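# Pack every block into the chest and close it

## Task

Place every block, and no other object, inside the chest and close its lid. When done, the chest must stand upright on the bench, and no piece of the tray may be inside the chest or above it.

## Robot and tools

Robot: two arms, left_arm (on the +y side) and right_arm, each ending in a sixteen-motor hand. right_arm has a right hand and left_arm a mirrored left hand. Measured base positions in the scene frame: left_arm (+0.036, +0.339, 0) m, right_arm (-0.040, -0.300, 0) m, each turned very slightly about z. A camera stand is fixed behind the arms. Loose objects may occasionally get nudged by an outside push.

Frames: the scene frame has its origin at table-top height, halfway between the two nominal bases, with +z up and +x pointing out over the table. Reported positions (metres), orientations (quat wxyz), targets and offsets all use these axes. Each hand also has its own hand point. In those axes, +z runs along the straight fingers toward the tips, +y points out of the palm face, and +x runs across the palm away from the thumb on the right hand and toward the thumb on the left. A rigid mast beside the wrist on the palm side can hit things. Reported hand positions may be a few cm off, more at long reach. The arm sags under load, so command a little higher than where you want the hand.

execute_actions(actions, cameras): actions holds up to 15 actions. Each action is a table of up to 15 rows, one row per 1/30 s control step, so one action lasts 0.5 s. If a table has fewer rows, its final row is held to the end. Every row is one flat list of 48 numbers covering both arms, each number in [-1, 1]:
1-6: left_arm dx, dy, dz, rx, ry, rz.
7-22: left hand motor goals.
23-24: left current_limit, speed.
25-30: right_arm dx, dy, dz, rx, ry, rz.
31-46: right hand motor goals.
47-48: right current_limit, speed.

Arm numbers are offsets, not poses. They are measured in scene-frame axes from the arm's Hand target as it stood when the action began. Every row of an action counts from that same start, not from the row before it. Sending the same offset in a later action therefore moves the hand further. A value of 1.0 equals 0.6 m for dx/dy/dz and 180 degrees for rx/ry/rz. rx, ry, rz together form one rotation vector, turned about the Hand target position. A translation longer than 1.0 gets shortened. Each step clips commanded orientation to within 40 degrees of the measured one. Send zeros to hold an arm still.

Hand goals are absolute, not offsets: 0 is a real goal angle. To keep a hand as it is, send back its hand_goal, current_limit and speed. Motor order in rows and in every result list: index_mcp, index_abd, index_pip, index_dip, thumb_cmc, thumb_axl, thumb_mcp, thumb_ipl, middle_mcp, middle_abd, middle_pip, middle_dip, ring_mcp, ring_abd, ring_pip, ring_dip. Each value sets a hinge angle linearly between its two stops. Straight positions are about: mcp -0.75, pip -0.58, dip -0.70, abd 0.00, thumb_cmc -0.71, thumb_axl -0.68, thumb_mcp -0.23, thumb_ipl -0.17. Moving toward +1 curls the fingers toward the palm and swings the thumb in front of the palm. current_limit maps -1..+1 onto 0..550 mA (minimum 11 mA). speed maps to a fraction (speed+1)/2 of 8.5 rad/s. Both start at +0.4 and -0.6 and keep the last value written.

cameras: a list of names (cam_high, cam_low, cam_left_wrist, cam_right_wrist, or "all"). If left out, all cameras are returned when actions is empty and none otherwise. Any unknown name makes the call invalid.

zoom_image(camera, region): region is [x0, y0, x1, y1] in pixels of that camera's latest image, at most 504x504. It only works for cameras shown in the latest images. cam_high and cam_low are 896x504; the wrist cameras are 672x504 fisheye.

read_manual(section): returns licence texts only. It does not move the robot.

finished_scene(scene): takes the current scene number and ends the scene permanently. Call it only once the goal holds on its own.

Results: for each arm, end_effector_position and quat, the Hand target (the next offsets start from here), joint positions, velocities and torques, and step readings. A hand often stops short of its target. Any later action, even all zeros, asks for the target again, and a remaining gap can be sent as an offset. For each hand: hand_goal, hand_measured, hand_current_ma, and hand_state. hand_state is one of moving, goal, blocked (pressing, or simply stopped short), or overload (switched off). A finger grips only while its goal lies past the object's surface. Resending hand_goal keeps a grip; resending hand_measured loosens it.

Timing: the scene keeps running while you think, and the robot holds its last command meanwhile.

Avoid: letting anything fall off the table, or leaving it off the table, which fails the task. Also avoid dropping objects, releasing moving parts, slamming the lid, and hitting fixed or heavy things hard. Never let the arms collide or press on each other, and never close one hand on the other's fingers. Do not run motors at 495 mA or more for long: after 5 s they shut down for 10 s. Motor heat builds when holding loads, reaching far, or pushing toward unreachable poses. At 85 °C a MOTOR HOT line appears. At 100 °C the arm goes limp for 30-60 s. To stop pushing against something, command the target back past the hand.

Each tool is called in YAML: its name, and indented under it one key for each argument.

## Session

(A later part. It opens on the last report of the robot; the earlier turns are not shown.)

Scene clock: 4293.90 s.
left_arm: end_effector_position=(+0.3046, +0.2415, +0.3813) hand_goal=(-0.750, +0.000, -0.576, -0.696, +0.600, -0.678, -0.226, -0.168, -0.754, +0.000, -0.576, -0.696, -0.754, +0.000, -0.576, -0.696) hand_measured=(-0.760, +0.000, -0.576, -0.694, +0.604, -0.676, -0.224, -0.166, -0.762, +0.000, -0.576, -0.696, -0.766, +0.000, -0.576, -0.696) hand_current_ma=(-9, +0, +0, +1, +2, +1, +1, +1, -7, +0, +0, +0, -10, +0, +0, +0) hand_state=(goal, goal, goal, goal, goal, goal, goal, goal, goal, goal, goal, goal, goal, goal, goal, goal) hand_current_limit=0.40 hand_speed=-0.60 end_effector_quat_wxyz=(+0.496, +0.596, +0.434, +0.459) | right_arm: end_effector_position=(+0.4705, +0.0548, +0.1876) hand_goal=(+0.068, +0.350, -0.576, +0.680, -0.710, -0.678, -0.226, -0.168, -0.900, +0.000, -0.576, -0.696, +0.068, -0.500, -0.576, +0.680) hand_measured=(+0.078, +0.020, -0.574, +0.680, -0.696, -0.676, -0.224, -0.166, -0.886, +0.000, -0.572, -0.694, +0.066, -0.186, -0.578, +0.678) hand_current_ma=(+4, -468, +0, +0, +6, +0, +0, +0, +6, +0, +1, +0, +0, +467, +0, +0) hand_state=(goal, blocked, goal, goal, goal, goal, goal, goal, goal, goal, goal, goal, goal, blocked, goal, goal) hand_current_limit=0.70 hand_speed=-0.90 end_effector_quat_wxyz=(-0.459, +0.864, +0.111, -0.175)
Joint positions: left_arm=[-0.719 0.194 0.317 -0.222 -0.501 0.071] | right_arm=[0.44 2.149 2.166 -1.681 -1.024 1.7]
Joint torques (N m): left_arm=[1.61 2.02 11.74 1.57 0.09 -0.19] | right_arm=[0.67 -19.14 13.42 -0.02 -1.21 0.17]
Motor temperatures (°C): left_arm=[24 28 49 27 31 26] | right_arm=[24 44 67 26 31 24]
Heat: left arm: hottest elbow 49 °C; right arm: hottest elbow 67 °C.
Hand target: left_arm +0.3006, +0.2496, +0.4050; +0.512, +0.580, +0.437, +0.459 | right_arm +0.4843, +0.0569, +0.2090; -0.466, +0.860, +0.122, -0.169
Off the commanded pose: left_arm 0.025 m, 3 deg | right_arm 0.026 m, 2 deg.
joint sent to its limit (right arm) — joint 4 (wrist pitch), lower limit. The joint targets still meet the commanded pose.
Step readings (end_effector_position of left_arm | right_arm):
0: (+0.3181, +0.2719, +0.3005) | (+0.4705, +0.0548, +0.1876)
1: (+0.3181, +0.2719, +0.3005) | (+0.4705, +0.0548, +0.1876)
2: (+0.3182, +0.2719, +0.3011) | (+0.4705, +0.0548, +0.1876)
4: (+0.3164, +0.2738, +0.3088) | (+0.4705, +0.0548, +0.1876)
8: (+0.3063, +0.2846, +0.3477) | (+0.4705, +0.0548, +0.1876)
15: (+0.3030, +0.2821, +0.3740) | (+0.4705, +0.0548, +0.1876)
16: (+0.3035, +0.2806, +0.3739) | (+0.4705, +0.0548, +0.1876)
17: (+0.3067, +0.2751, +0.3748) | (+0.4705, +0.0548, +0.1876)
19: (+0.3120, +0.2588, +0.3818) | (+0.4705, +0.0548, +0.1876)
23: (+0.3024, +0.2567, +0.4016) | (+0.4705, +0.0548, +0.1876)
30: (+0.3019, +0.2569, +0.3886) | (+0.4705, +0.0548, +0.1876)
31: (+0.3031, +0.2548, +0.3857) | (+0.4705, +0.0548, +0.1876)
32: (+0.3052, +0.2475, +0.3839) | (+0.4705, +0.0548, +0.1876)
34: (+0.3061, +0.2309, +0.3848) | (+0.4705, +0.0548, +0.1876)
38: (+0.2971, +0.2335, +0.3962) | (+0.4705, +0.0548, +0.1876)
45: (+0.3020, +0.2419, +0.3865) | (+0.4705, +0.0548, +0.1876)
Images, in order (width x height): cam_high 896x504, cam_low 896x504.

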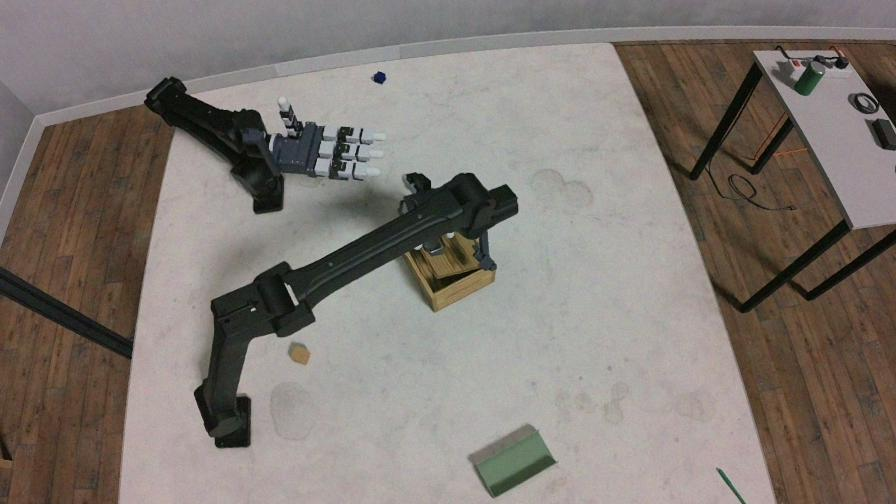

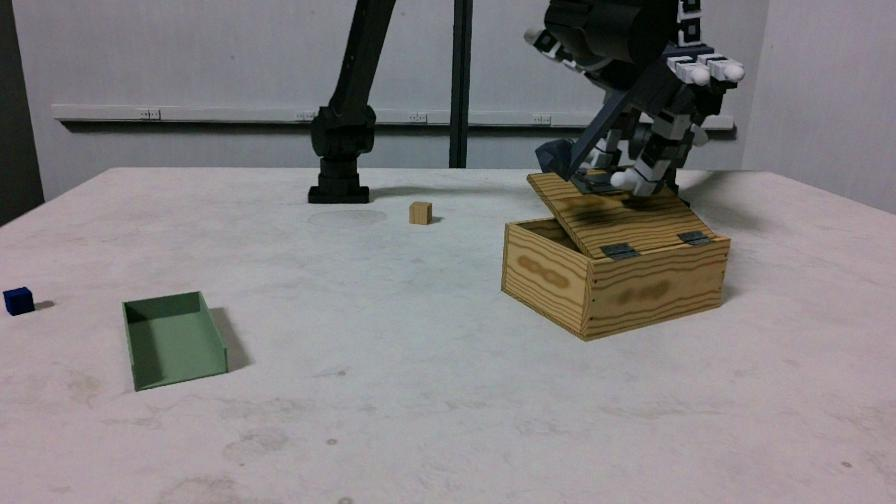

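execute_actions:
  actions:
    - [[-0.03,-0.12,-0.03,-0.029,-0.015,0.045,-0.75,0,-0.576,-0.696,0.6,-0.678,-0.226,-0.168,-0.754,0,-0.576,-0.696,-0.754,0,-0.576,-0.696,0.4,-0.6,0,0,0,0,0,0,0.068,0.35,-0.576,0.68,-0.71,-0.678,-0.226,-0.168,-0.9,0,-0.576,-0.696,0.068,-0.5,-0.576,0.68,0.7,-0.9]]
    - [[-0.02,-0.08,-0.1,0,0,0,-0.75,0,-0.576,-0.696,0.6,-0.678,-0.226,-0.168,-0.754,0,-0.576,-0.696,-0.754,0,-0.576,-0.696,0.4,-0.6,0,0,0,0,0,0,0.068,0.35,-0.576,0.68,-0.71,-0.678,-0.226,-0.168,-0.9,0,-0.576,-0.696,0.068,-0.5,-0.576,0.68,0.7,-0.9]]
    - [[-0.01,-0.05,-0.1,0,0,0,-0.75,0,-0.576,-0.696,0.6,-0.678,-0.226,-0.168,-0.754,0,-0.576,-0.696,-0.754,0,-0.576,-0.696,0.4,-0.6,0,0,0,0,0,0,0.068,0.35,-0.576,0.68,-0.71,-0.678,-0.226,-0.168,-0.9,0,-0.576,-0.696,0.068,-0.5,-0.576,0.68,0.7,-0.9]]
  cameras: ["cam_high", "cam_low", "cam_left_wrist"]

Scene clock: 4402.40 s.
left_arm: end_effector_position=(+0.2643, +0.1014, +0.2700) hand_goal=(-0.750, +0.000, -0.576, -0.696, +0.600, -0.678, -0.226, -0.168, -0.754, +0.000, -0.576, -0.696, -0.754, +0.000, -0.576, -0.696) hand_measured=(-0.760, +0.000, -0.576, -0.694, +0.600, -0.676, -0.224, -0.166, -0.762, +0.000, -0.576, -0.696, -0.766, +0.000, -0.576, -0.696) hand_current_ma=(-10, +0, +0, +1, +0, +1, +1, +1, -8, +0, +0, +0, -11, +0, +0, +0) hand_state=(goal, goal, goal, goal, goal, goal, goal, goal, goal, goal, goal, goal, goal, goal, goal, goal) hand_current_limit=0.40 hand_speed=-0.60 end_effector_quat_wxyz=(+0.512, +0.516, +0.495, +0.477) | right_arm: end_effector_position=(+0.4705, +0.0548, +0.1876) hand_goal=(+0.068, +0.350, -0.576, +0.680, -0.710, -0.678, -0.226, -0.168, -0.900, +0.000, -0.576, -0.696, +0.068, -0.500, -0.576, +0.680) hand_measured=(+0.078, +0.020, -0.574, +0.680, -0.696, -0.676, -0.224, -0.166, -0.886, +0.000, -0.572, -0.694, +0.066, -0.186, -0.578, +0.678) hand_current_ma=(+4, -468, +0, +0, +6, +0, +0, +0, +6, +0, +1, +0, +0, +467, +0, +0) hand_state=(goal, blocked, goal, goal, goal, goal, goal, goal, goal, goal, goal, goal, goal, blocked, goal, goal) hand_current_limit=0.70 hand_speed=-0.90 end_effector_quat_wxyz=(-0.459, +0.864, +0.111, -0.175)
Joint positions: left_arm=[-1.389 1.253 0.28 0.887 -1.31 -0.098] | right_arm=[0.44 2.149 2.166 -1.681 -1.024 1.7]
Joint torques (N m): left_arm=[1.08 -2.26 5.26 2.02 -0.25 0.1] | right_arm=[0.73 -19.19 13.45 -0.03 -1.2 0.18]
Motor temperatures (°C): left_arm=[24 28 56 27 29 26] | right_arm=[24 44 68 26 31 24]
Heat: left arm: hottest elbow 56 °C; right arm: hottest elbow 68 °C.
Hand target: left_arm +0.2646, +0.0996, +0.2669; +0.514, +0.513, +0.485, +0.487 | right_arm +0.4843, +0.0569, +0.2090; -0.466, +0.860, +0.122, -0.169
Off the commanded pose: left_arm 0.003 m, 2 deg | right_arm 0.026 m, 2 deg.
joint sent to its limit (right arm) — joint 4 (wrist pitch), lower limit. The joint targets still meet the commanded pose.
Step readings (end_effector_position of left_arm | right_arm):
0: (+0.3046, +0.2415, +0.3813) | (+0.4705, +0.0548, +0.1876)
1: (+0.3046, +0.2421, +0.3813) | (+0.4705, +0.0548, +0.1876)
2: (+0.3038, +0.2459, +0.3827) | (+0.4705, +0.0548, +0.1876)
4: (+0.2974, +0.2433, +0.3892) | (+0.4705, +0.0548, +0.1876)
8: (+0.2791, +0.2038, +0.3937) | (+0.4705, +0.0548, +0.1876)
15: (+0.2800, +0.1761, +0.3758) | (+0.4705, +0.0548, +0.1876)
16: (+0.2813, +0.1755, +0.3739) | (+0.4705, +0.0548, +0.1876)
17: (+0.2815, +0.1748, +0.3721) | (+0.4705, +0.0548, +0.1876)
19: (+0.2787, +0.1692, +0.3670) | (+0.4705, +0.0548, +0.1876)
23: (+0.2709, +0.1385, +0.3411) | (+0.4705, +0.0548, +0.1876)
30: (+0.2707, +0.1282, +0.3261) | (+0.4705, +0.0548, +0.1876)
31: (+0.2705, +0.1290, +0.3270) | (+0.4705, +0.0548, +0.1876)
32: (+0.2702, +0.1295, +0.3264) | (+0.4705, +0.0548, +0.1876)
34: (+0.2691, +0.1255, +0.3177) | (+0.4705, +0.0548, +0.1876)
38: (+0.2658, +0.1054, +0.2822) | (+0.4705, +0.0548, +0.1876)
45: (+0.2651, +0.1008, +0.2663) | (+0.4705, +0.0548, +0.1876)
camera_calibration:
cam_left_wrist: T_world_to_cam=[[-0.0622238, -0.792144, -0.607154, 0.230715], [-0.707207, 0.464252, -0.533225, 0.236398], [0.704263, 0.396204, -0.589097, 0.0547129], [0, 0, 0, 1]] pos_world=[0.143006, 0.0513334, 0.298364]
Images, in order (width x height): cam_high 896x504, cam_low 896x504, cam_left_wrist 672x504.

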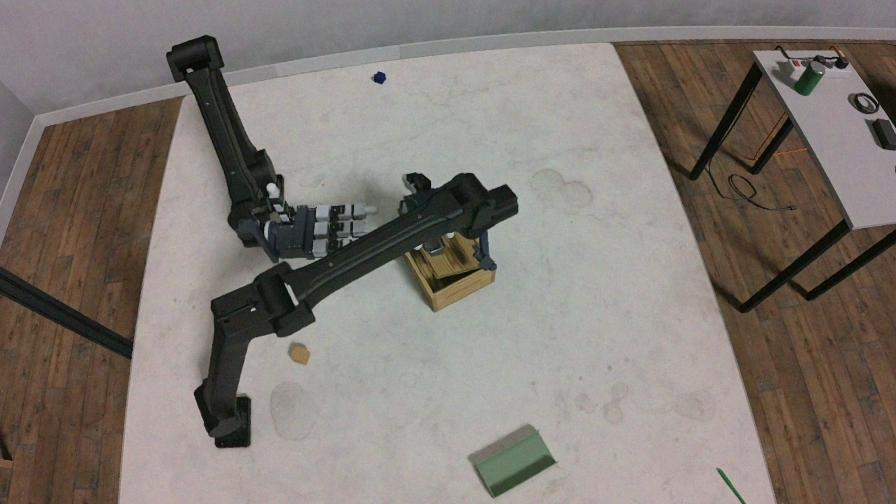

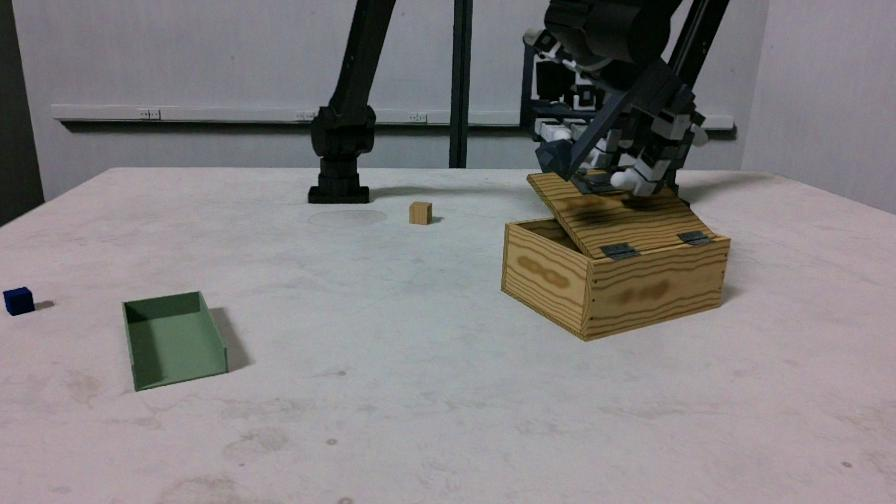

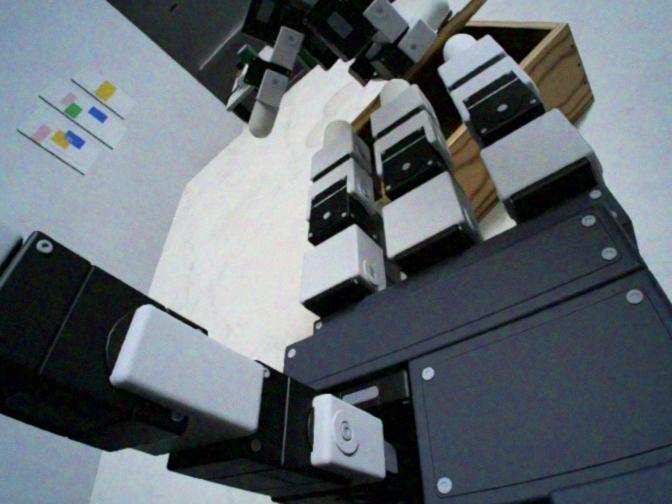

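zoom_image:
  camera: "cam_left_wrist"
  region: [220, 0, 620, 260]

Scaled by 1.260 from the camera's 672x504 image, which has a finer 960x720 frame.

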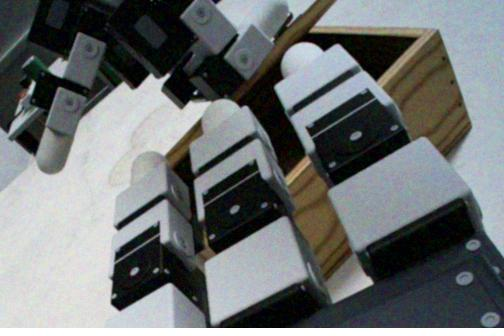

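execute_actions:
  actions:
    - [[0.01,-0.045,-0.09,0,0,0,-0.75,0,-0.576,-0.696,0.6,-0.678,-0.226,-0.168,-0.754,0,-0.576,-0.696,-0.754,0,-0.576,-0.696,0.4,-0.6,0,0,0,0,0,0,0.068,0.35,-0.576,0.68,-0.71,-0.678,-0.226,-0.168,-0.9,0,-0.576,-0.696,0.068,-0.5,-0.576,0.68,0.7,-0.9]]
  cameras: ["cam_high", "cam_low", "cam_left_wrist"]

zoom_image:
  camera: "cam_left_wrist"
  region: [220, 0, 620, 260]

zoom_image:
  camera: "cam_low"
  region: [480, 90, 760, 300]

Scene clock: 4444.17 s.
left_arm: end_effector_position=(+0.2681, +0.0804, +0.2119) hand_goal=(-0.750, +0.000, -0.576, -0.696, +0.600, -0.678, -0.226, -0.168, -0.754, +0.000, -0.576, -0.696, -0.754, +0.000, -0.576, -0.696) hand_measured=(-0.760, +0.000, -0.576, -0.694, +0.600, -0.676, -0.224, -0.166, -0.762, +0.000, -0.576, -0.696, -0.766, +0.000, -0.576, -0.696) hand_current_ma=(-10, +0, +0, +1, +0, +1, +1, +1, -8, +0, +0, +0, -11, +0, +0, +0) hand_state=(goal, goal, goal, goal, goal, goal, goal, goal, goal, goal, goal, goal, goal, goal, goal, goal) hand_current_limit=0.40 hand_speed=-0.60 end_effector_quat_wxyz=(+0.505, +0.522, +0.492, +0.480) | right_arm: end_effector_position=(+0.4705, +0.0548, +0.1876) hand_goal=(+0.068, +0.350, -0.576, +0.680, -0.710, -0.678, -0.226, -0.168, -0.900, +0.000, -0.576, -0.696, +0.068, -0.500, -0.576, +0.680) hand_measured=(+0.078, +0.020, -0.574, +0.680, -0.696, -0.676, -0.224, -0.166, -0.886, +0.000, -0.572, -0.694, +0.066, -0.186, -0.578, +0.678) hand_current_ma=(+4, -468, +0, +0, +6, +0, +0, +0, +6, +0, +1, +0, +0, +467, +0, +0) hand_state=(goal, blocked, goal, goal, goal, goal, goal, goal, goal, goal, goal, goal, goal, blocked, goal, goal) hand_current_limit=0.70 hand_speed=-0.90 end_effector_quat_wxyz=(-0.459, +0.864, +0.111, -0.175)
Joint positions: left_arm=[-1.391 1.594 0.301 1.18 -1.314 -0.104] | right_arm=[0.44 2.149 2.166 -1.681 -1.024 1.7]
Joint torques (N m): left_arm=[1.03 -4.13 4.79 1.98 -0.2 0.13] | right_arm=[0.67 -19.19 13.44 -0.03 -1.21 0.18]
Motor temperatures (°C): left_arm=[24 28 51 27 29 26] | right_arm=[24 44 68 26 32 24]
Heat: left arm: hottest elbow 51 °C; right arm: hottest elbow 68 °C.
Hand target: left_arm +0.2706, +0.0727, +0.2129; +0.514, +0.513, +0.485, +0.487 | right_arm +0.4843, +0.0569, +0.2090; -0.466, +0.860, +0.122, -0.169
Off the commanded pose: left_arm 0.008 m, 2 deg | right_arm 0.026 m, 2 deg.
joint sent to its limit (right arm) — joint 4 (wrist pitch), lower limit. The joint targets still meet the commanded pose.
Step readings (end_effector_position of left_arm | right_arm):
0: (+0.2643, +0.1014, +0.2700) | (+0.4705, +0.0548, +0.1876)
1: (+0.2643, +0.1013, +0.2698) | (+0.4705, +0.0548, +0.1876)
2: (+0.2644, +0.1011, +0.2682) | (+0.4705, +0.0548, +0.1876)
4: (+0.2655, +0.0973, +0.2557) | (+0.4705, +0.0548, +0.1876)
8: (+0.2679, +0.0858, +0.2176) | (+0.4705, +0.0548, +0.1876)
15: (+0.2686, +0.0824, +0.2070) | (+0.4705, +0.0548, +0.1876)
camera_calibration:
cam_left_wrist: T_world_to_cam=[[-0.0640796, -0.780345, -0.622057, 0.181791], [-0.710697, 0.473278, -0.520497, 0.215472], [0.700574, 0.408741, -0.584917, 0.0252496], [0, 0, 0, 1]] pos_world=[0.147096, 0.0295605, 0.240006]
Images, in order (width x height): cam_high 896x504, cam_low 896x504, cam_left_wrist 672x504.

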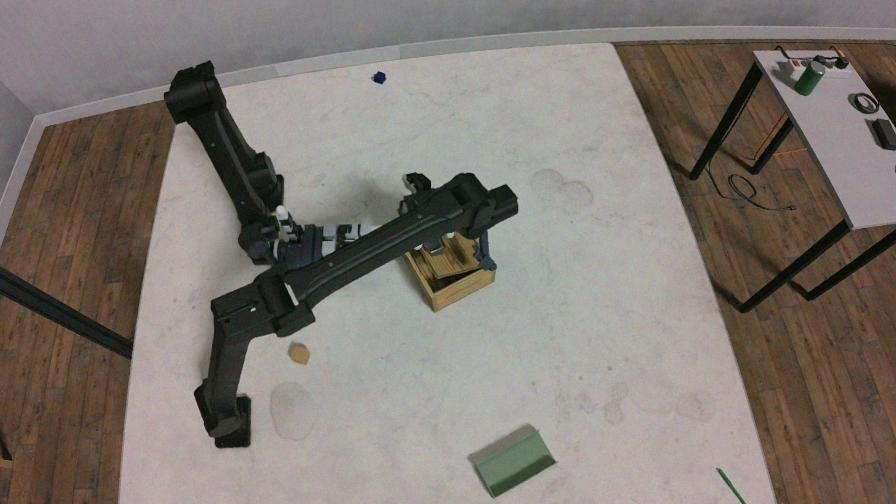

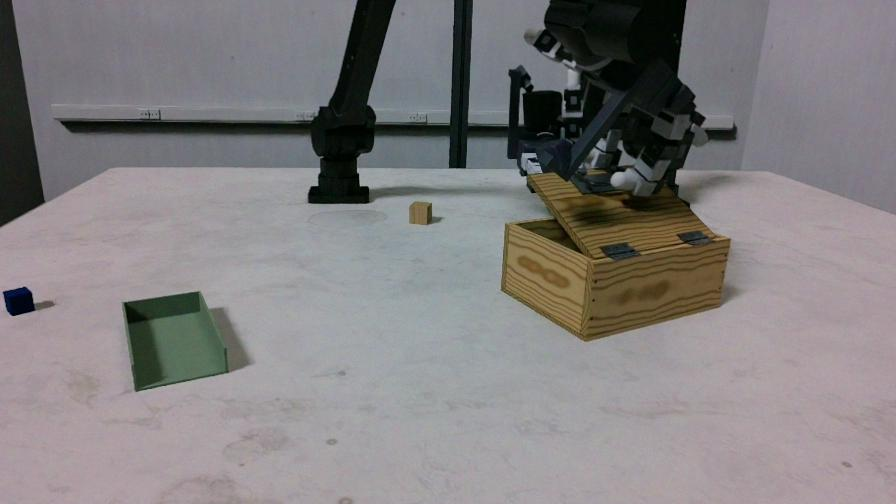

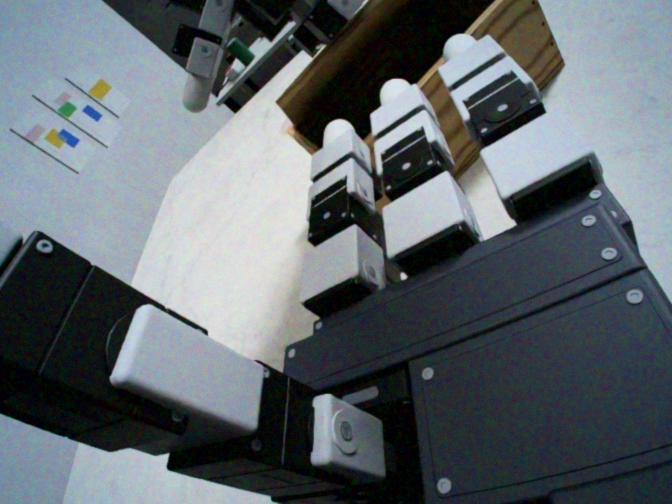

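Scaled by 1.260 from the camera's 672x504 image, which has a finer 960x720 frame.

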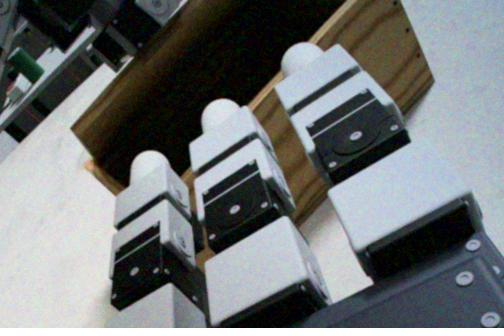

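Scaled by 1.800.

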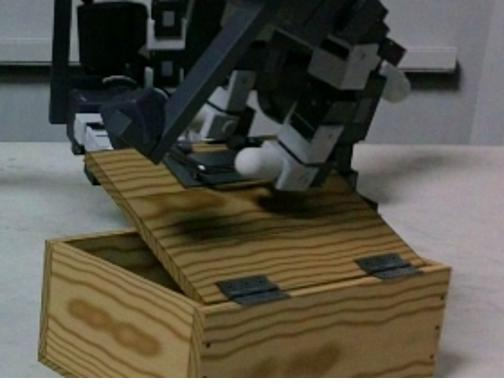

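execute_actions:
  actions:
    - [[0.05,-0.01,-0.01,0,0,0,-0.75,0,-0.576,-0.696,0.6,-0.678,-0.226,-0.168,-0.754,0,-0.576,-0.696,-0.754,0,-0.576,-0.696,0.4,-0.6,0,0,0,0,0,0,0.068,0.35,-0.576,0.68,-0.71,-0.678,-0.226,-0.168,-0.9,0,-0.576,-0.696,0.068,-0.5,-0.576,0.68,0.7,-0.9]]
  cameras: ["cam_low", "cam_left_wrist"]

zoom_image:
  camera: "cam_left_wrist"
  region: [220, 0, 620, 260]

zoom_image:
  camera: "cam_low"
  region: [480, 90, 760, 300]

Scene clock: 4489.30 s.
left_arm: end_effector_position=(+0.2960, +0.0728, +0.2073) hand_goal=(-0.750, +0.000, -0.576, -0.696, +0.600, -0.678, -0.226, -0.168, -0.754, +0.000, -0.576, -0.696, -0.754, +0.000, -0.576, -0.696) hand_measured=(-0.760, +0.000, -0.576, -0.694, +0.600, -0.676, -0.224, -0.166, -0.762, +0.000, -0.576, -0.696, -0.766, +0.000, -0.576, -0.696) hand_current_ma=(-10, +0, +0, +1, +0, +1, +1, +1, -8, +0, +0, +0, -11, +0, +0, +0) hand_state=(goal, goal, goal, goal, goal, goal, goal, goal, goal, goal, goal, goal, goal, goal, goal, goal) hand_current_limit=0.40 hand_speed=-0.60 end_effector_quat_wxyz=(+0.512, +0.517, +0.485, +0.485) | right_arm: end_effector_position=(+0.4705, +0.0548, +0.1876) hand_goal=(+0.068, +0.350, -0.576, +0.680, -0.710, -0.678, -0.226, -0.168, -0.900, +0.000, -0.576, -0.696, +0.068, -0.500, -0.576, +0.680) hand_measured=(+0.078, +0.020, -0.574, +0.680, -0.696, -0.676, -0.224, -0.166, -0.886, +0.000, -0.572, -0.694, +0.066, -0.186, -0.578, +0.678) hand_current_ma=(+4, -468, +0, +0, +6, +0, +0, +0, +6, +0, +1, +0, +0, +467, +0, +0) hand_state=(goal, blocked, goal, goal, goal, goal, goal, goal, goal, goal, goal, goal, goal, blocked, goal, goal) hand_current_limit=0.70 hand_speed=-0.90 end_effector_quat_wxyz=(-0.459, +0.864, +0.111, -0.175)
Joint positions: left_arm=[-1.295 1.696 0.337 1.344 -1.215 -0.009] | right_arm=[0.44 2.149 2.166 -1.681 -1.024 1.7]
Joint torques (N m): left_arm=[1.67 -5.54 4.48 2.1 0.13 0.1] | right_arm=[0.67 -19.14 13.44 -0.02 -1.21 0.18]
Motor temperatures (°C): left_arm=[24 29 47 27 29 26] | right_arm=[24 44 69 26 32 24]
Heat: left arm: hottest elbow 47 °C; right arm: hottest elbow 69 °C.
Hand target: left_arm +0.3006, +0.0667, +0.2069; +0.514, +0.513, +0.485, +0.488 | right_arm +0.4843, +0.0569, +0.2090; -0.466, +0.860, +0.122, -0.169
Off the commanded pose: left_arm 0.008 m, 1 deg | right_arm 0.026 m, 2 deg.
joint sent to its limit (right arm) — joint 4 (wrist pitch), lower limit. The joint targets still meet the commanded pose.
Step readings (end_effector_position of left_arm | right_arm):
0: (+0.2681, +0.0803, +0.2119) | (+0.4705, +0.0548, +0.1876)
1: (+0.2681, +0.0801, +0.2119) | (+0.4705, +0.0548, +0.1876)
2: (+0.2691, +0.0791, +0.2117) | (+0.4705, +0.0548, +0.1876)
4: (+0.2752, +0.0759, +0.2105) | (+0.4705, +0.0548, +0.1876)
8: (+0.2908, +0.0752, +0.2071) | (+0.4705, +0.0548, +0.1876)
15: (+0.2962, +0.0745, +0.2053) | (+0.4705, +0.0548, +0.1876)
camera_calibration:
cam_left_wrist: T_world_to_cam=[[-0.0534918, -0.780621, -0.622711, 0.171809], [-0.696083, 0.476269, -0.537249, 0.235366], [0.715966, 0.40472, -0.568854, -0.00155221], [0, 0, 0, 1]] pos_world=[0.174136, 0.0226485, 0.232555]
Images, in order (width x height): cam_low 896x504, cam_left_wrist 672x504.

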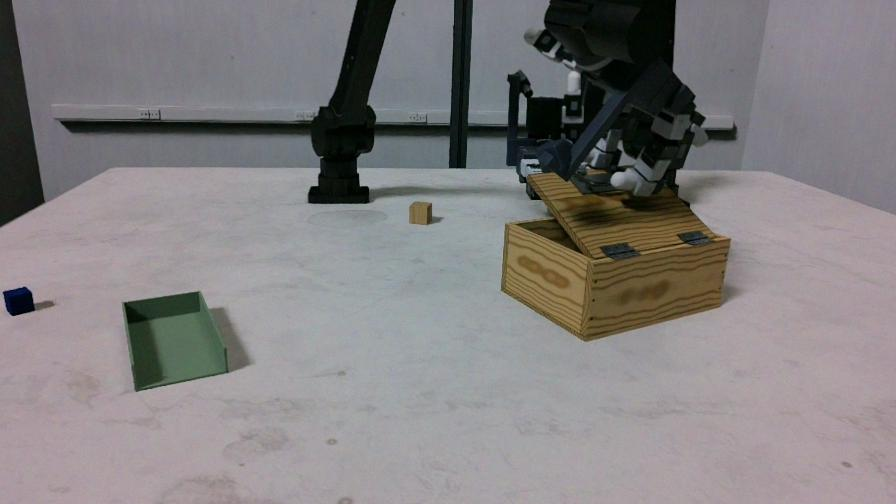

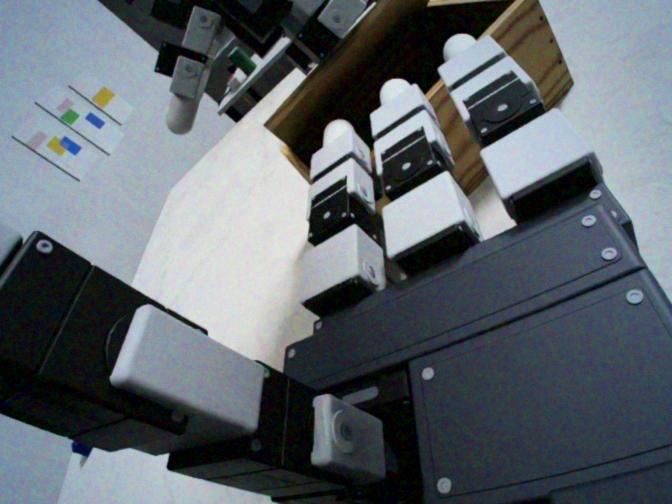

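Scaled by 1.260 from the camera's 672x504 image, which has a finer 960x720 frame.

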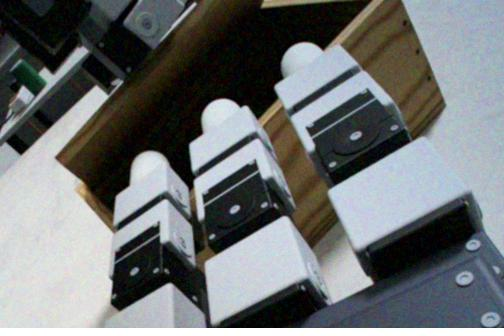

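Scaled by 1.800.

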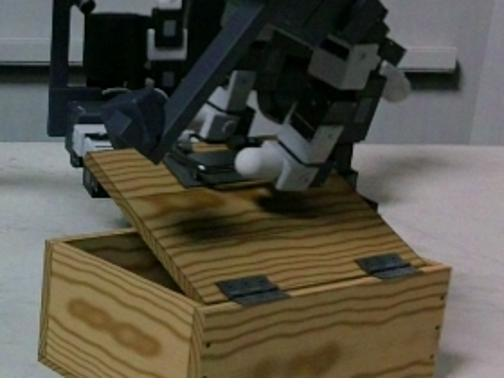

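execute_actions:
  actions:
    - [[0.05,0.005,0,0,0,0,-0.75,0,-0.576,-0.696,0.6,-0.678,-0.226,-0.168,-0.754,0,-0.576,-0.696,-0.754,0,-0.576,-0.696,0.4,-0.6,0,0,0,0,0,0,0.068,0.35,-0.576,0.68,-0.71,-0.678,-0.226,-0.168,-0.9,0,-0.576,-0.696,0.068,-0.5,-0.576,0.68,0.7,-0.9]]
  cameras: ["cam_low", "cam_left_wrist"]

zoom_image:
  camera: "cam_left_wrist"
  region: [220, 0, 620, 260]

zoom_image:
  camera: "cam_low"
  region: [480, 90, 760, 300]

Scene clock: 4503.87 s.
left_arm: end_effector_position=(+0.3263, +0.0768, +0.2075) hand_goal=(-0.750, +0.000, -0.576, -0.696, +0.600, -0.678, -0.226, -0.168, -0.754, +0.000, -0.576, -0.696, -0.754, +0.000, -0.576, -0.696) hand_measured=(-0.760, +0.000, -0.576, -0.694, +0.600, -0.676, -0.224, -0.166, -0.762, +0.000, -0.576, -0.696, -0.766, +0.000, -0.576, -0.696) hand_current_ma=(-10, +0, +0, +1, +0, +1, +0, +1, -8, +0, +0, +0, -11, +0, +0, +0) hand_state=(goal, goal, goal, goal, goal, goal, goal, goal, goal, goal, goal, goal, goal, goal, goal, goal) hand_current_limit=0.40 hand_speed=-0.60 end_effector_quat_wxyz=(+0.513, +0.515, +0.486, +0.485) | right_arm: end_effector_position=(+0.4705, +0.0548, +0.1876) hand_goal=(+0.068, +0.350, -0.576, +0.680, -0.710, -0.678, -0.226, -0.168, -0.900, +0.000, -0.576, -0.696, +0.068, -0.500, -0.576, +0.680) hand_measured=(+0.078, +0.020, -0.574, +0.680, -0.696, -0.676, -0.224, -0.166, -0.886, +0.000, -0.572, -0.694, +0.066, -0.186, -0.578, +0.678) hand_current_ma=(+4, -468, +0, +0, +6, +0, +0, +0, +6, +0, +1, +0, +0, +467, +0, +0) hand_state=(goal, blocked, goal, goal, goal, goal, goal, goal, goal, goal, goal, goal, goal, blocked, goal, goal) hand_current_limit=0.70 hand_speed=-0.90 end_effector_quat_wxyz=(-0.459, +0.864, +0.111, -0.175)
Joint positions: left_arm=[-1.194 1.707 0.357 1.344 -1.117 -0.005] | right_arm=[0.44 2.149 2.166 -1.681 -1.024 1.7]
Joint torques (N m): left_arm=[1.26 -5.42 4.66 2 0.14 0.13] | right_arm=[0.67 -19.14 13.42 -0.03 -1.21 0.18]
Motor temperatures (°C): left_arm=[24 29 46 27 28 26] | right_arm=[24 44 69 26 32 24]
Heat: left arm: hottest elbow 46 °C; right arm: hottest elbow 69 °C.
Hand target: left_arm +0.3306, +0.0695, +0.2070; +0.515, +0.513, +0.485, +0.487 | right_arm +0.4843, +0.0569, +0.2090; -0.466, +0.860, +0.122, -0.169
Off the commanded pose: left_arm 0.008 m, 0 deg | right_arm 0.026 m, 2 deg.
joint sent to its limit (right arm) — joint 4 (wrist pitch), lower limit. The joint targets still meet the commanded pose.
Step readings (end_effector_position of left_arm | right_arm):
0: (+0.2960, +0.0728, +0.2073) | (+0.4705, +0.0548, +0.1876)
1: (+0.2961, +0.0724, +0.2073) | (+0.4705, +0.0548, +0.1876)
2: (+0.2978, +0.0714, +0.2072) | (+0.4705, +0.0548, +0.1876)
4: (+0.3045, +0.0693, +0.2077) | (+0.4705, +0.0548, +0.1876)
8: (+0.3205, +0.0755, +0.2089) | (+0.4705, +0.0548, +0.1876)
15: (+0.3261, +0.0776, +0.2072) | (+0.4705, +0.0548, +0.1876)
camera_calibration:
cam_left_wrist: T_world_to_cam=[[-0.0495348, -0.783047, -0.619987, 0.174989], [-0.696587, 0.471939, -0.540407, 0.255862], [0.71576, 0.405106, -0.568838, -0.0246321], [0, 0, 0, 1]] pos_world=[0.204529, 0.026252, 0.232749]
Images, in order (width x height): cam_low 896x504, cam_left_wrist 672x504.

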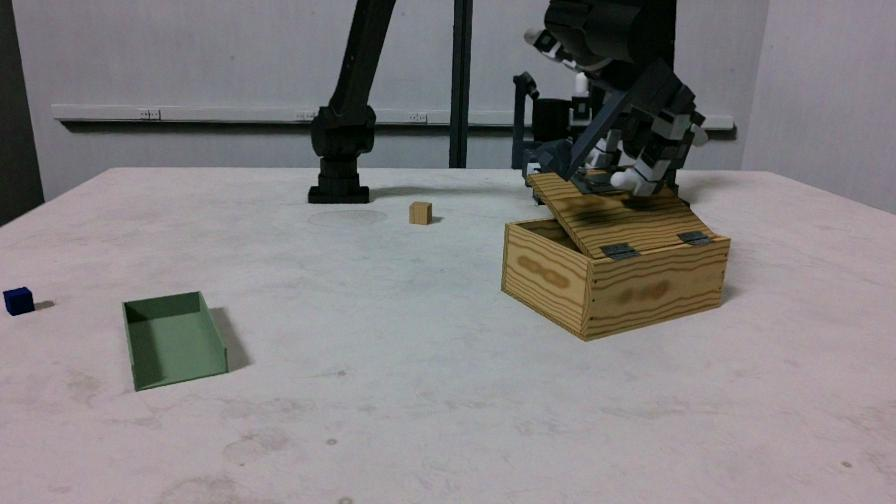

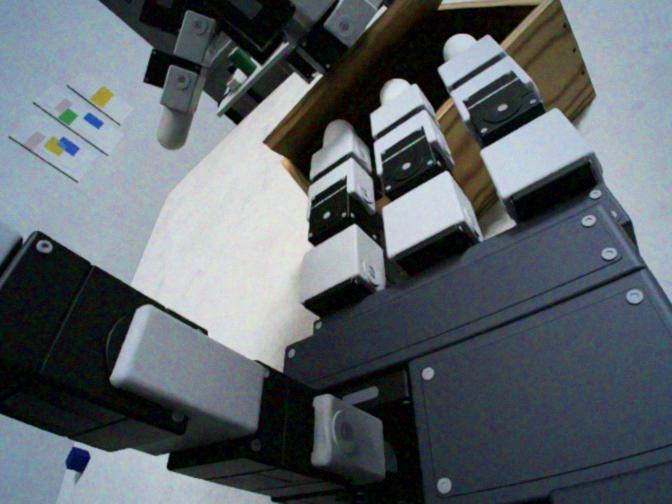

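Scaled by 1.260 from the camera's 672x504 image, which has a finer 960x720 frame.

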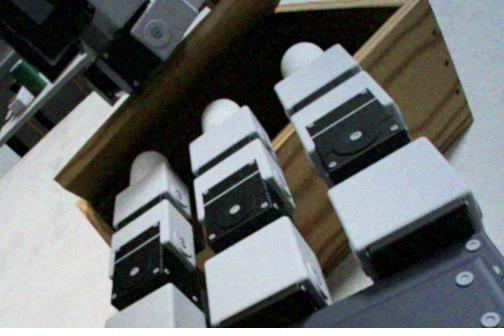

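Scaled by 1.800.

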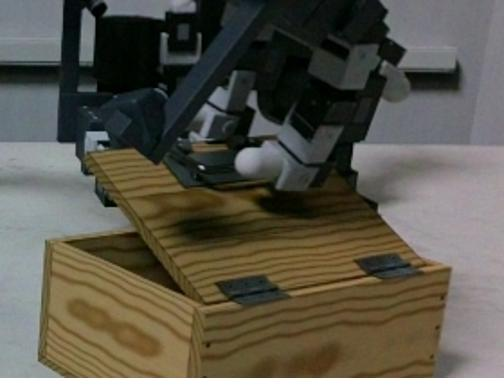

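execute_actions:
  actions:
    - [[0.045,-0.008,0.003,0,0,0,-0.75,0,-0.576,-0.696,0.6,-0.678,-0.226,-0.168,-0.754,0,-0.576,-0.696,-0.754,0,-0.576,-0.696,0.4,-0.6,0,0,0,0,0,0,0.068,0.35,-0.576,0.68,-0.71,-0.678,-0.226,-0.168,-0.9,0,-0.576,-0.696,0.068,-0.5,-0.576,0.68,0.7,-0.9]]
  cameras: ["cam_low", "cam_left_wrist"]

zoom_image:
  camera: "cam_left_wrist"
  region: [220, 0, 620, 260]

zoom_image:
  camera: "cam_low"
  region: [480, 90, 760, 300]

Scene clock: 4513.27 s.
left_arm: end_effector_position=(+0.3506, +0.0734, +0.2128) hand_goal=(-0.750, +0.000, -0.576, -0.696, +0.600, -0.678, -0.226, -0.168, -0.754, +0.000, -0.576, -0.696, -0.754, +0.000, -0.576, -0.696) hand_measured=(-0.766, +0.002, -0.580, -0.696, +0.600, -0.676, -0.224, -0.166, -0.762, +0.000, -0.576, -0.696, -0.766, +0.000, -0.576, -0.696) hand_current_ma=(-19, +0, -2, +0, +0, +1, +0, +1, -8, +0, +0, +0, -11, +0, +0, +0) hand_state=(goal, goal, goal, goal, goal, goal, goal, goal, goal, goal, goal, goal, goal, goal, goal, goal) hand_current_limit=0.40 hand_speed=-0.60 end_effector_quat_wxyz=(+0.522, +0.507, +0.488, +0.482) | right_arm: end_effector_position=(+0.4708, +0.0549, +0.1883) hand_goal=(+0.068, +0.350, -0.576, +0.680, -0.710, -0.678, -0.226, -0.168, -0.900, +0.000, -0.576, -0.696, +0.068, -0.500, -0.576, +0.680) hand_measured=(+0.078, +0.020, -0.574, +0.680, -0.696, -0.676, -0.224, -0.166, -0.886, +0.000, -0.572, -0.694, +0.066, -0.186, -0.578, +0.678) hand_current_ma=(+4, -468, +0, +0, +6, +0, +0, +0, +6, +0, +1, +0, +0, +467, +0, +0) hand_state=(goal, blocked, goal, goal, goal, goal, goal, goal, goal, goal, goal, goal, goal, blocked, goal, goal) hand_current_limit=0.70 hand_speed=-0.90 end_effector_quat_wxyz=(-0.459, +0.864, +0.111, -0.175)
Joint positions: left_arm=[-1.126 1.716 0.397 1.338 -1.046 -0.004] | right_arm=[0.44 2.149 2.168 -1.681 -1.024 1.7]
Joint torques (N m): left_arm=[1.49 -5.89 5.07 1.09 0.13 0.1] | right_arm=[0.67 -19.14 13.29 -0.02 -1.2 0.18]
Motor temperatures (°C): left_arm=[24 29 45 27 28 26] | right_arm=[24 44 69 26 32 24]
Heat: left arm: hottest elbow 45 °C; right arm: hottest elbow 69 °C.
Hand target: left_arm +0.3576, +0.0647, +0.2087; +0.514, +0.513, +0.485, +0.487 | right_arm +0.4843, +0.0569, +0.2091; -0.466, +0.860, +0.122, -0.169
Off the commanded pose: left_arm 0.012 m, 1 deg | right_arm 0.025 m, 2 deg.
joint sent to its limit (right arm) — joint 4 (wrist pitch), lower limit. The joint targets still meet the commanded pose.
Step readings (end_effector_position of left_arm | right_arm):
0: (+0.3263, +0.0768, +0.2075) | (+0.4705, +0.0548, +0.1876)
1: (+0.3263, +0.0764, +0.2075) | (+0.4705, +0.0548, +0.1876)
2: (+0.3275, +0.0755, +0.2077) | (+0.4705, +0.0548, +0.1876)
4: (+0.3327, +0.0723, +0.2090) | (+0.4705, +0.0548, +0.1876)
8: (+0.3463, +0.0730, +0.2136) | (+0.4705, +0.0548, +0.1876)
15: (+0.3505, +0.0736, +0.2130) | (+0.4709, +0.0549, +0.1883)
camera_calibration:
cam_left_wrist: T_world_to_cam=[[-0.0450948, -0.796568, -0.602865, 0.17264], [-0.688992, 0.46178, -0.558614, 0.279179], [0.723365, 0.390179, -0.569653, -0.0390035], [0, 0, 0, 1]] pos_world=[0.228351, 0.023819, 0.237813]
Images, in order (width x height): cam_low 896x504, cam_left_wrist 672x504.

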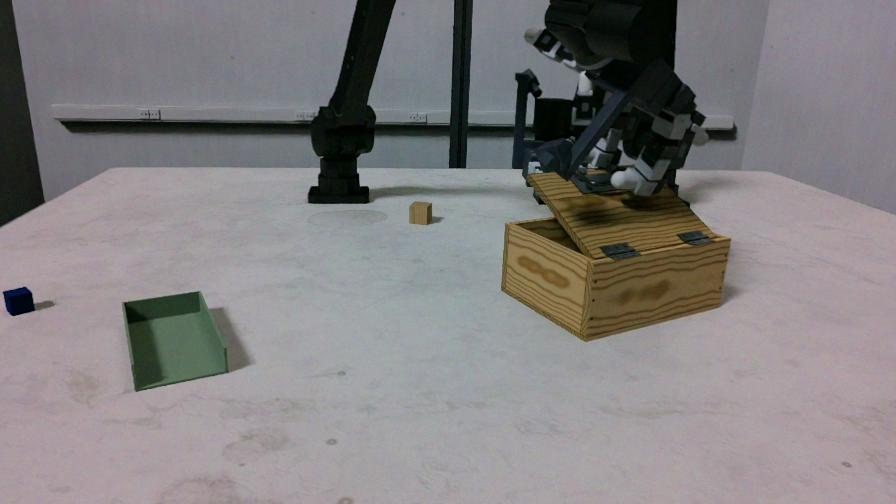

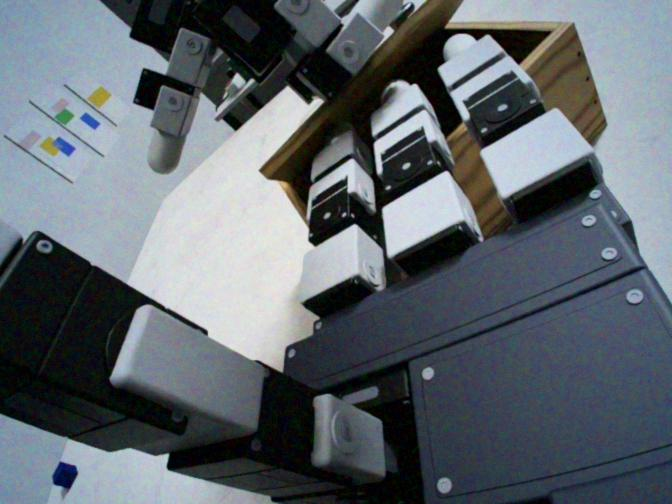

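Scaled by 1.260 from the camera's 672x504 image, which has a finer 960x720 frame.

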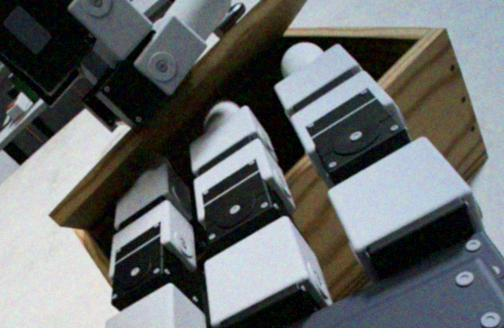

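Scaled by 1.800.

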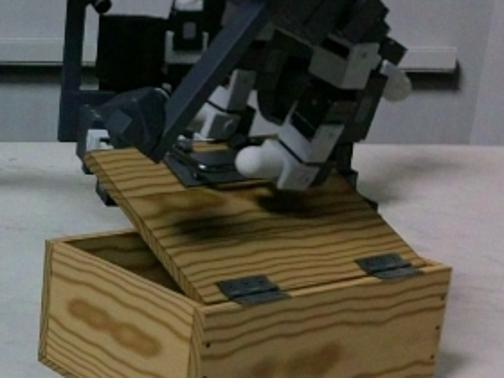

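execute_actions:
  actions:
    - [[0,0,0.01,0,0,0,-0.75,0,-0.576,-0.696,0.6,-0.678,-0.226,-0.168,-0.754,0,-0.576,-0.696,-0.754,0,-0.576,-0.696,0.7,-0.6,0,0,0.005,0,0,0,0.068,0.35,-0.576,0.68,-0.71,-0.678,-0.226,-0.168,-0.9,0,-0.576,-0.696,0.068,-0.5,-0.576,0.68,0.7,-0.9],[0.005,0.002,0.025,0,0,0,-0.75,0,-0.576,-0.696,0.6,-0.678,-0.226,-0.168,-0.754,0,-0.576,-0.696,-0.754,0,-0.576,-0.696,0.7,-0.6,0.003,0.002,0.012,0,0,0,0.068,0.35,-0.576,0.68,-0.71,-0.678,-0.226,-0.168,-0.9,0,-0.576,-0.696,0.068,-0.5,-0.576,0.68,0.7,-0.9]]
  cameras: ["cam_low", "cam_left_wrist"]

zoom_image:
  camera: "cam_left_wrist"
  region: [220, 0, 620, 260]

Scene clock: 4546.40 s.
left_arm: end_effector_position=(+0.3544, +0.0710, +0.2126) hand_goal=(-0.750, +0.000, -0.576, -0.696, +0.600, -0.678, -0.226, -0.168, -0.754, +0.000, -0.576, -0.696, -0.754, +0.000, -0.576, -0.696) hand_measured=(-0.766, +0.002, -0.580, -0.696, +0.600, -0.676, -0.224, -0.166, -0.762, +0.000, -0.576, -0.696, -0.766, +0.000, -0.576, -0.696) hand_current_ma=(-19, +0, -2, +0, +0, +1, +0, +1, -8, +0, +0, +0, -11, +0, +0, +0) hand_state=(goal, goal, goal, goal, goal, goal, goal, goal, goal, goal, goal, goal, goal, goal, goal, goal) hand_current_limit=0.70 hand_speed=-0.60 end_effector_quat_wxyz=(+0.508, +0.522, +0.483, +0.487) | right_arm: end_effector_position=(+0.4729, +0.0562, +0.1933) hand_goal=(+0.068, +0.350, -0.576, +0.680, -0.710, -0.678, -0.226, -0.168, -0.900, +0.000, -0.576, -0.696, +0.068, -0.500, -0.576, +0.680) hand_measured=(+0.080, +0.020, -0.574, +0.680, -0.696, -0.676, -0.224, -0.166, -0.886, +0.000, -0.572, -0.694, +0.066, -0.186, -0.578, +0.678) hand_current_ma=(+5, -468, +0, +0, +6, +0, +0, +0, +6, +0, +1, +0, +0, +467, +0, +0) hand_state=(goal, blocked, goal, goal, goal, goal, goal, goal, goal, goal, goal, goal, goal, blocked, goal, goal) hand_current_limit=0.70 hand_speed=-0.90 end_effector_quat_wxyz=(-0.460, +0.864, +0.109, -0.171)
Joint positions: left_arm=[-1.117 1.692 0.397 1.274 -1.036 0] | right_arm=[0.44 2.15 2.183 -1.681 -1.024 1.713]
Joint torques (N m): left_arm=[1.79 -8.53 5.34 1.09 0.13 0.07] | right_arm=[0.67 -19.31 13.45 0.01 -1.2 0.19]
Motor temperatures (°C): left_arm=[24 30 45 27 28 26] | right_arm=[24 45 63 26 32 24]
Heat: left arm: hottest elbow 45 °C; right arm: hottest elbow 63 °C.
Hand target: left_arm +0.3605, +0.0659, +0.2238; +0.514, +0.513, +0.485, +0.487 | right_arm +0.4861, +0.0581, +0.2162; -0.466, +0.860, +0.122, -0.169
Off the commanded pose: left_arm 0.014 m, 1 deg | right_arm 0.027 m, 2 deg.
joint sent to its limit (right arm) — joint 4 (wrist pitch), lower limit. The joint targets still meet the commanded pose.
Step readings (end_effector_position of left_arm | right_arm):
0: (+0.3506, +0.0734, +0.2128) | (+0.4708, +0.0549, +0.1883)
1: (+0.3506, +0.0734, +0.2128) | (+0.4708, +0.0549, +0.1883)
2: (+0.3506, +0.0732, +0.2125) | (+0.4708, +0.0549, +0.1883)
4: (+0.3517, +0.0717, +0.2105) | (+0.4711, +0.0551, +0.1888)
8: (+0.3537, +0.0703, +0.2084) | (+0.4721, +0.0557, +0.1913)
15: (+0.3543, +0.0712, +0.2129) | (+0.4729, +0.0562, +0.1933)
camera_calibration:
cam_left_wrist: T_world_to_cam=[[-0.0571349, -0.77223, -0.632769, 0.17963], [-0.697821, 0.48416, -0.527858, 0.277898], [0.713989, 0.411401, -0.566541, -0.0398445], [0, 0, 0, 1]] pos_world=[0.232635, 0.0205609, 0.237782]
Images, in order (width x height): cam_low 896x504, cam_left_wrist 672x504.

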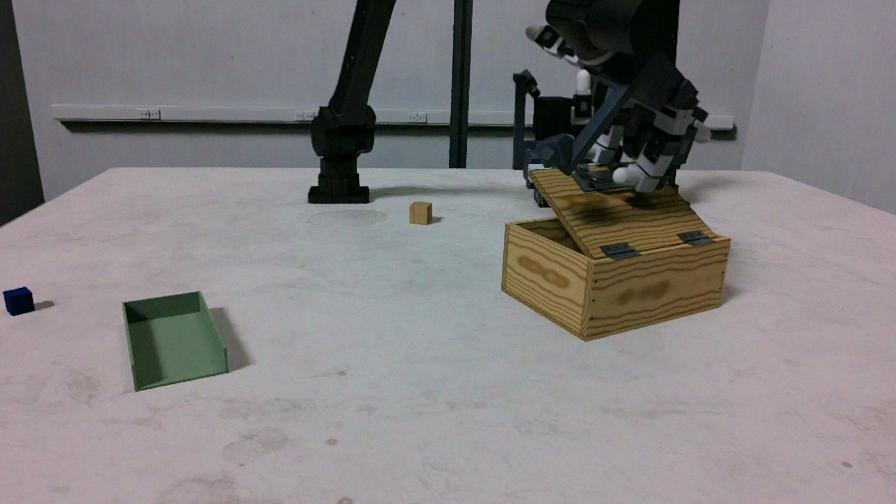

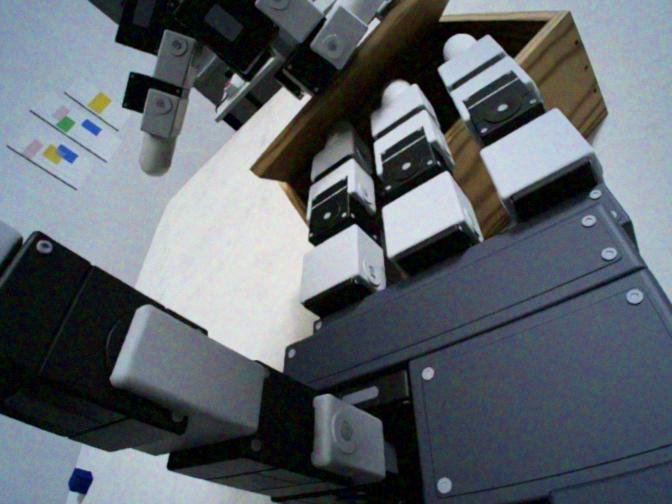

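Scaled by 1.260 from the camera's 672x504 image, which has a finer 960x720 frame.

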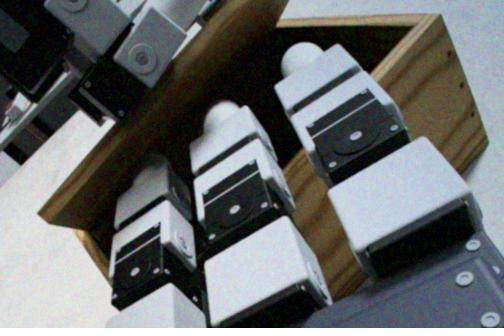

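execute_actions:
  actions:
    - [[0,0,0.01,0,0,0,-0.75,0,-0.576,-0.696,0.6,-0.678,-0.226,-0.168,-0.754,0,-0.576,-0.696,-0.754,0,-0.576,-0.696,0.7,-0.6,0,0,0,0,0,0,0.068,0.35,-0.576,0.68,-0.71,-0.678,-0.226,-0.168,-0.9,0,-0.576,-0.696,0.068,-0.5,-0.576,0.68,0.7,-0.9],[0.012,0,0.035,0,0,0,-0.75,0,-0.576,-0.696,0.6,-0.678,-0.226,-0.168,-0.754,0,-0.576,-0.696,-0.754,0,-0.576,-0.696,0.7,-0.6,0,0,0,0,0,0,0.068,0.35,-0.576,0.68,-0.71,-0.678,-0.226,-0.168,-0.9,0,-0.576,-0.696,0.068,-0.5,-0.576,0.68,0.7,-0.9]]
  cameras: ["cam_low", "cam_left_wrist"]

zoom_image:
  camera: "cam_left_wrist"
  region: [220, 0, 620, 260]

Scene clock: 4556.93 s.
left_arm: end_effector_position=(+0.3604, +0.0702, +0.2287) hand_goal=(-0.750, +0.000, -0.576, -0.696, +0.600, -0.678, -0.226, -0.168, -0.754, +0.000, -0.576, -0.696, -0.754, +0.000, -0.576, -0.696) hand_measured=(-0.792, +0.004, -0.596, -0.706, +0.600, -0.676, -0.224, -0.166, -0.762, +0.000, -0.576, -0.696, -0.766, +0.000, -0.576, -0.696) hand_current_ma=(-79, +2, -22, -7, +0, +1, +0, +1, -8, +0, +0, +0, -11, +0, +0, +0) hand_state=(blocked, goal, goal, goal, goal, goal, goal, goal, goal, goal, goal, goal, goal, goal, goal, goal) hand_current_limit=0.70 hand_speed=-0.60 end_effector_quat_wxyz=(+0.503, +0.529, +0.479, +0.488) | right_arm: end_effector_position=(+0.4746, +0.0572, +0.1962) hand_goal=(+0.068, +0.350, -0.576, +0.680, -0.710, -0.678, -0.226, -0.168, -0.900, +0.000, -0.576, -0.696, +0.068, -0.500, -0.576, +0.680) hand_measured=(+0.080, +0.020, -0.574, +0.680, -0.696, -0.676, -0.224, -0.166, -0.886, +0.000, -0.572, -0.694, +0.066, -0.186, -0.578, +0.678) hand_current_ma=(+4, -468, +0, +0, +6, +0, +0, +0, +6, +0, +1, +0, +0, +467, +0, +0) hand_state=(goal, blocked, goal, goal, goal, goal, goal, goal, goal, goal, goal, goal, goal, blocked, goal, goal) hand_current_limit=0.70 hand_speed=-0.90 end_effector_quat_wxyz=(-0.462, +0.864, +0.111, -0.168)
Joint positions: left_arm=[-1.1 1.612 0.403 1.176 -1.015 0.005] | right_arm=[0.44 2.15 2.193 -1.681 -1.026 1.713]
Joint torques (N m): left_arm=[1.9 -8.47 6.42 1.18 0.06 0.03] | right_arm=[0.62 -19.31 12.85 0.01 -1.16 0.19]
Motor temperatures (°C): left_arm=[24 30 45 27 28 26] | right_arm=[24 46 65 26 32 24]
Heat: left arm: hottest elbow 45 °C; right arm: hottest elbow 65 °C.
Hand target: left_arm +0.3678, +0.0660, +0.2447; +0.514, +0.513, +0.485, +0.488 | right_arm +0.4861, +0.0582, +0.2162; -0.466, +0.860, +0.122, -0.169
Off the commanded pose: left_arm 0.018 m, 2 deg | right_arm 0.023 m, 1 deg.
joint sent to its limit (right arm) — joint 4 (wrist pitch), lower limit. The joint targets still meet the commanded pose.
Step readings (end_effector_position of left_arm | right_arm):
0: (+0.3545, +0.0709, +0.2126) | (+0.4729, +0.0562, +0.1933)
1: (+0.3545, +0.0709, +0.2126) | (+0.4729, +0.0562, +0.1933)
2: (+0.3546, +0.0708, +0.2125) | (+0.4729, +0.0562, +0.1933)
4: (+0.3557, +0.0696, +0.2139) | (+0.4729, +0.0562, +0.1933)
8: (+0.3585, +0.0714, +0.2253) | (+0.4733, +0.0566, +0.1943)
15: (+0.3599, +0.0708, +0.2287) | (+0.4746, +0.0572, +0.1964)
camera_calibration:
cam_left_wrist: T_world_to_cam=[[-0.0641837, -0.761422, -0.645071, 0.194244], [-0.69929, 0.495475, -0.515265, 0.287693], [0.711951, 0.41802, -0.564256, -0.0349599], [0, 0, 0, 1]] pos_world=[0.238538, 0.0199706, 0.253813]
Images, in order (width x height): cam_low 896x504, cam_left_wrist 672x504.

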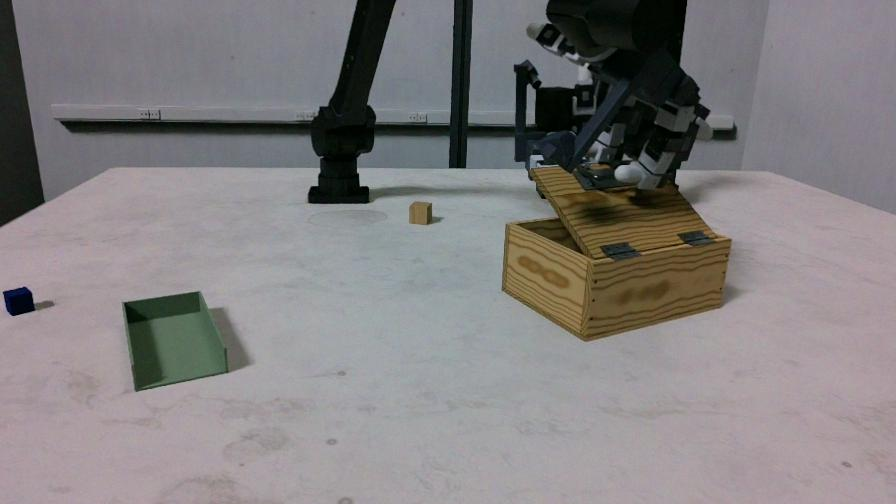

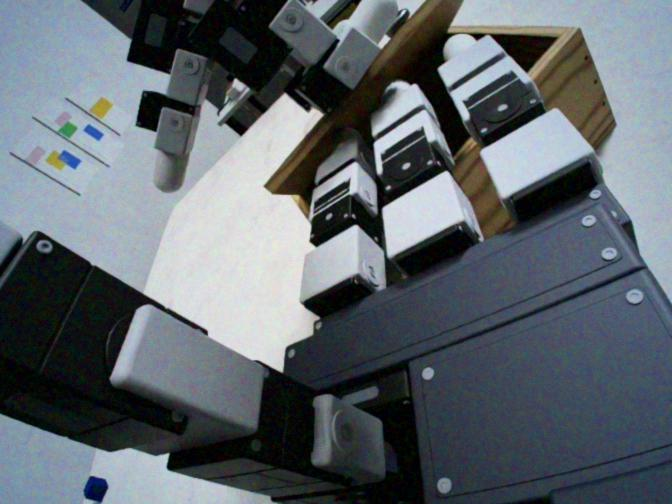

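Scaled by 1.260 from the camera's 672x504 image, which has a finer 960x720 frame.

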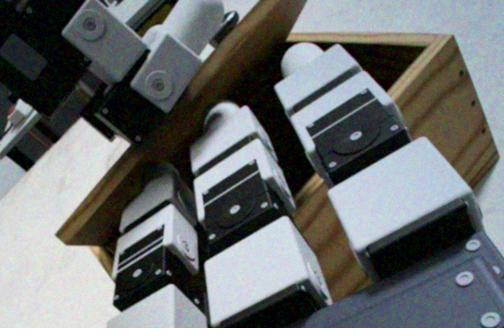

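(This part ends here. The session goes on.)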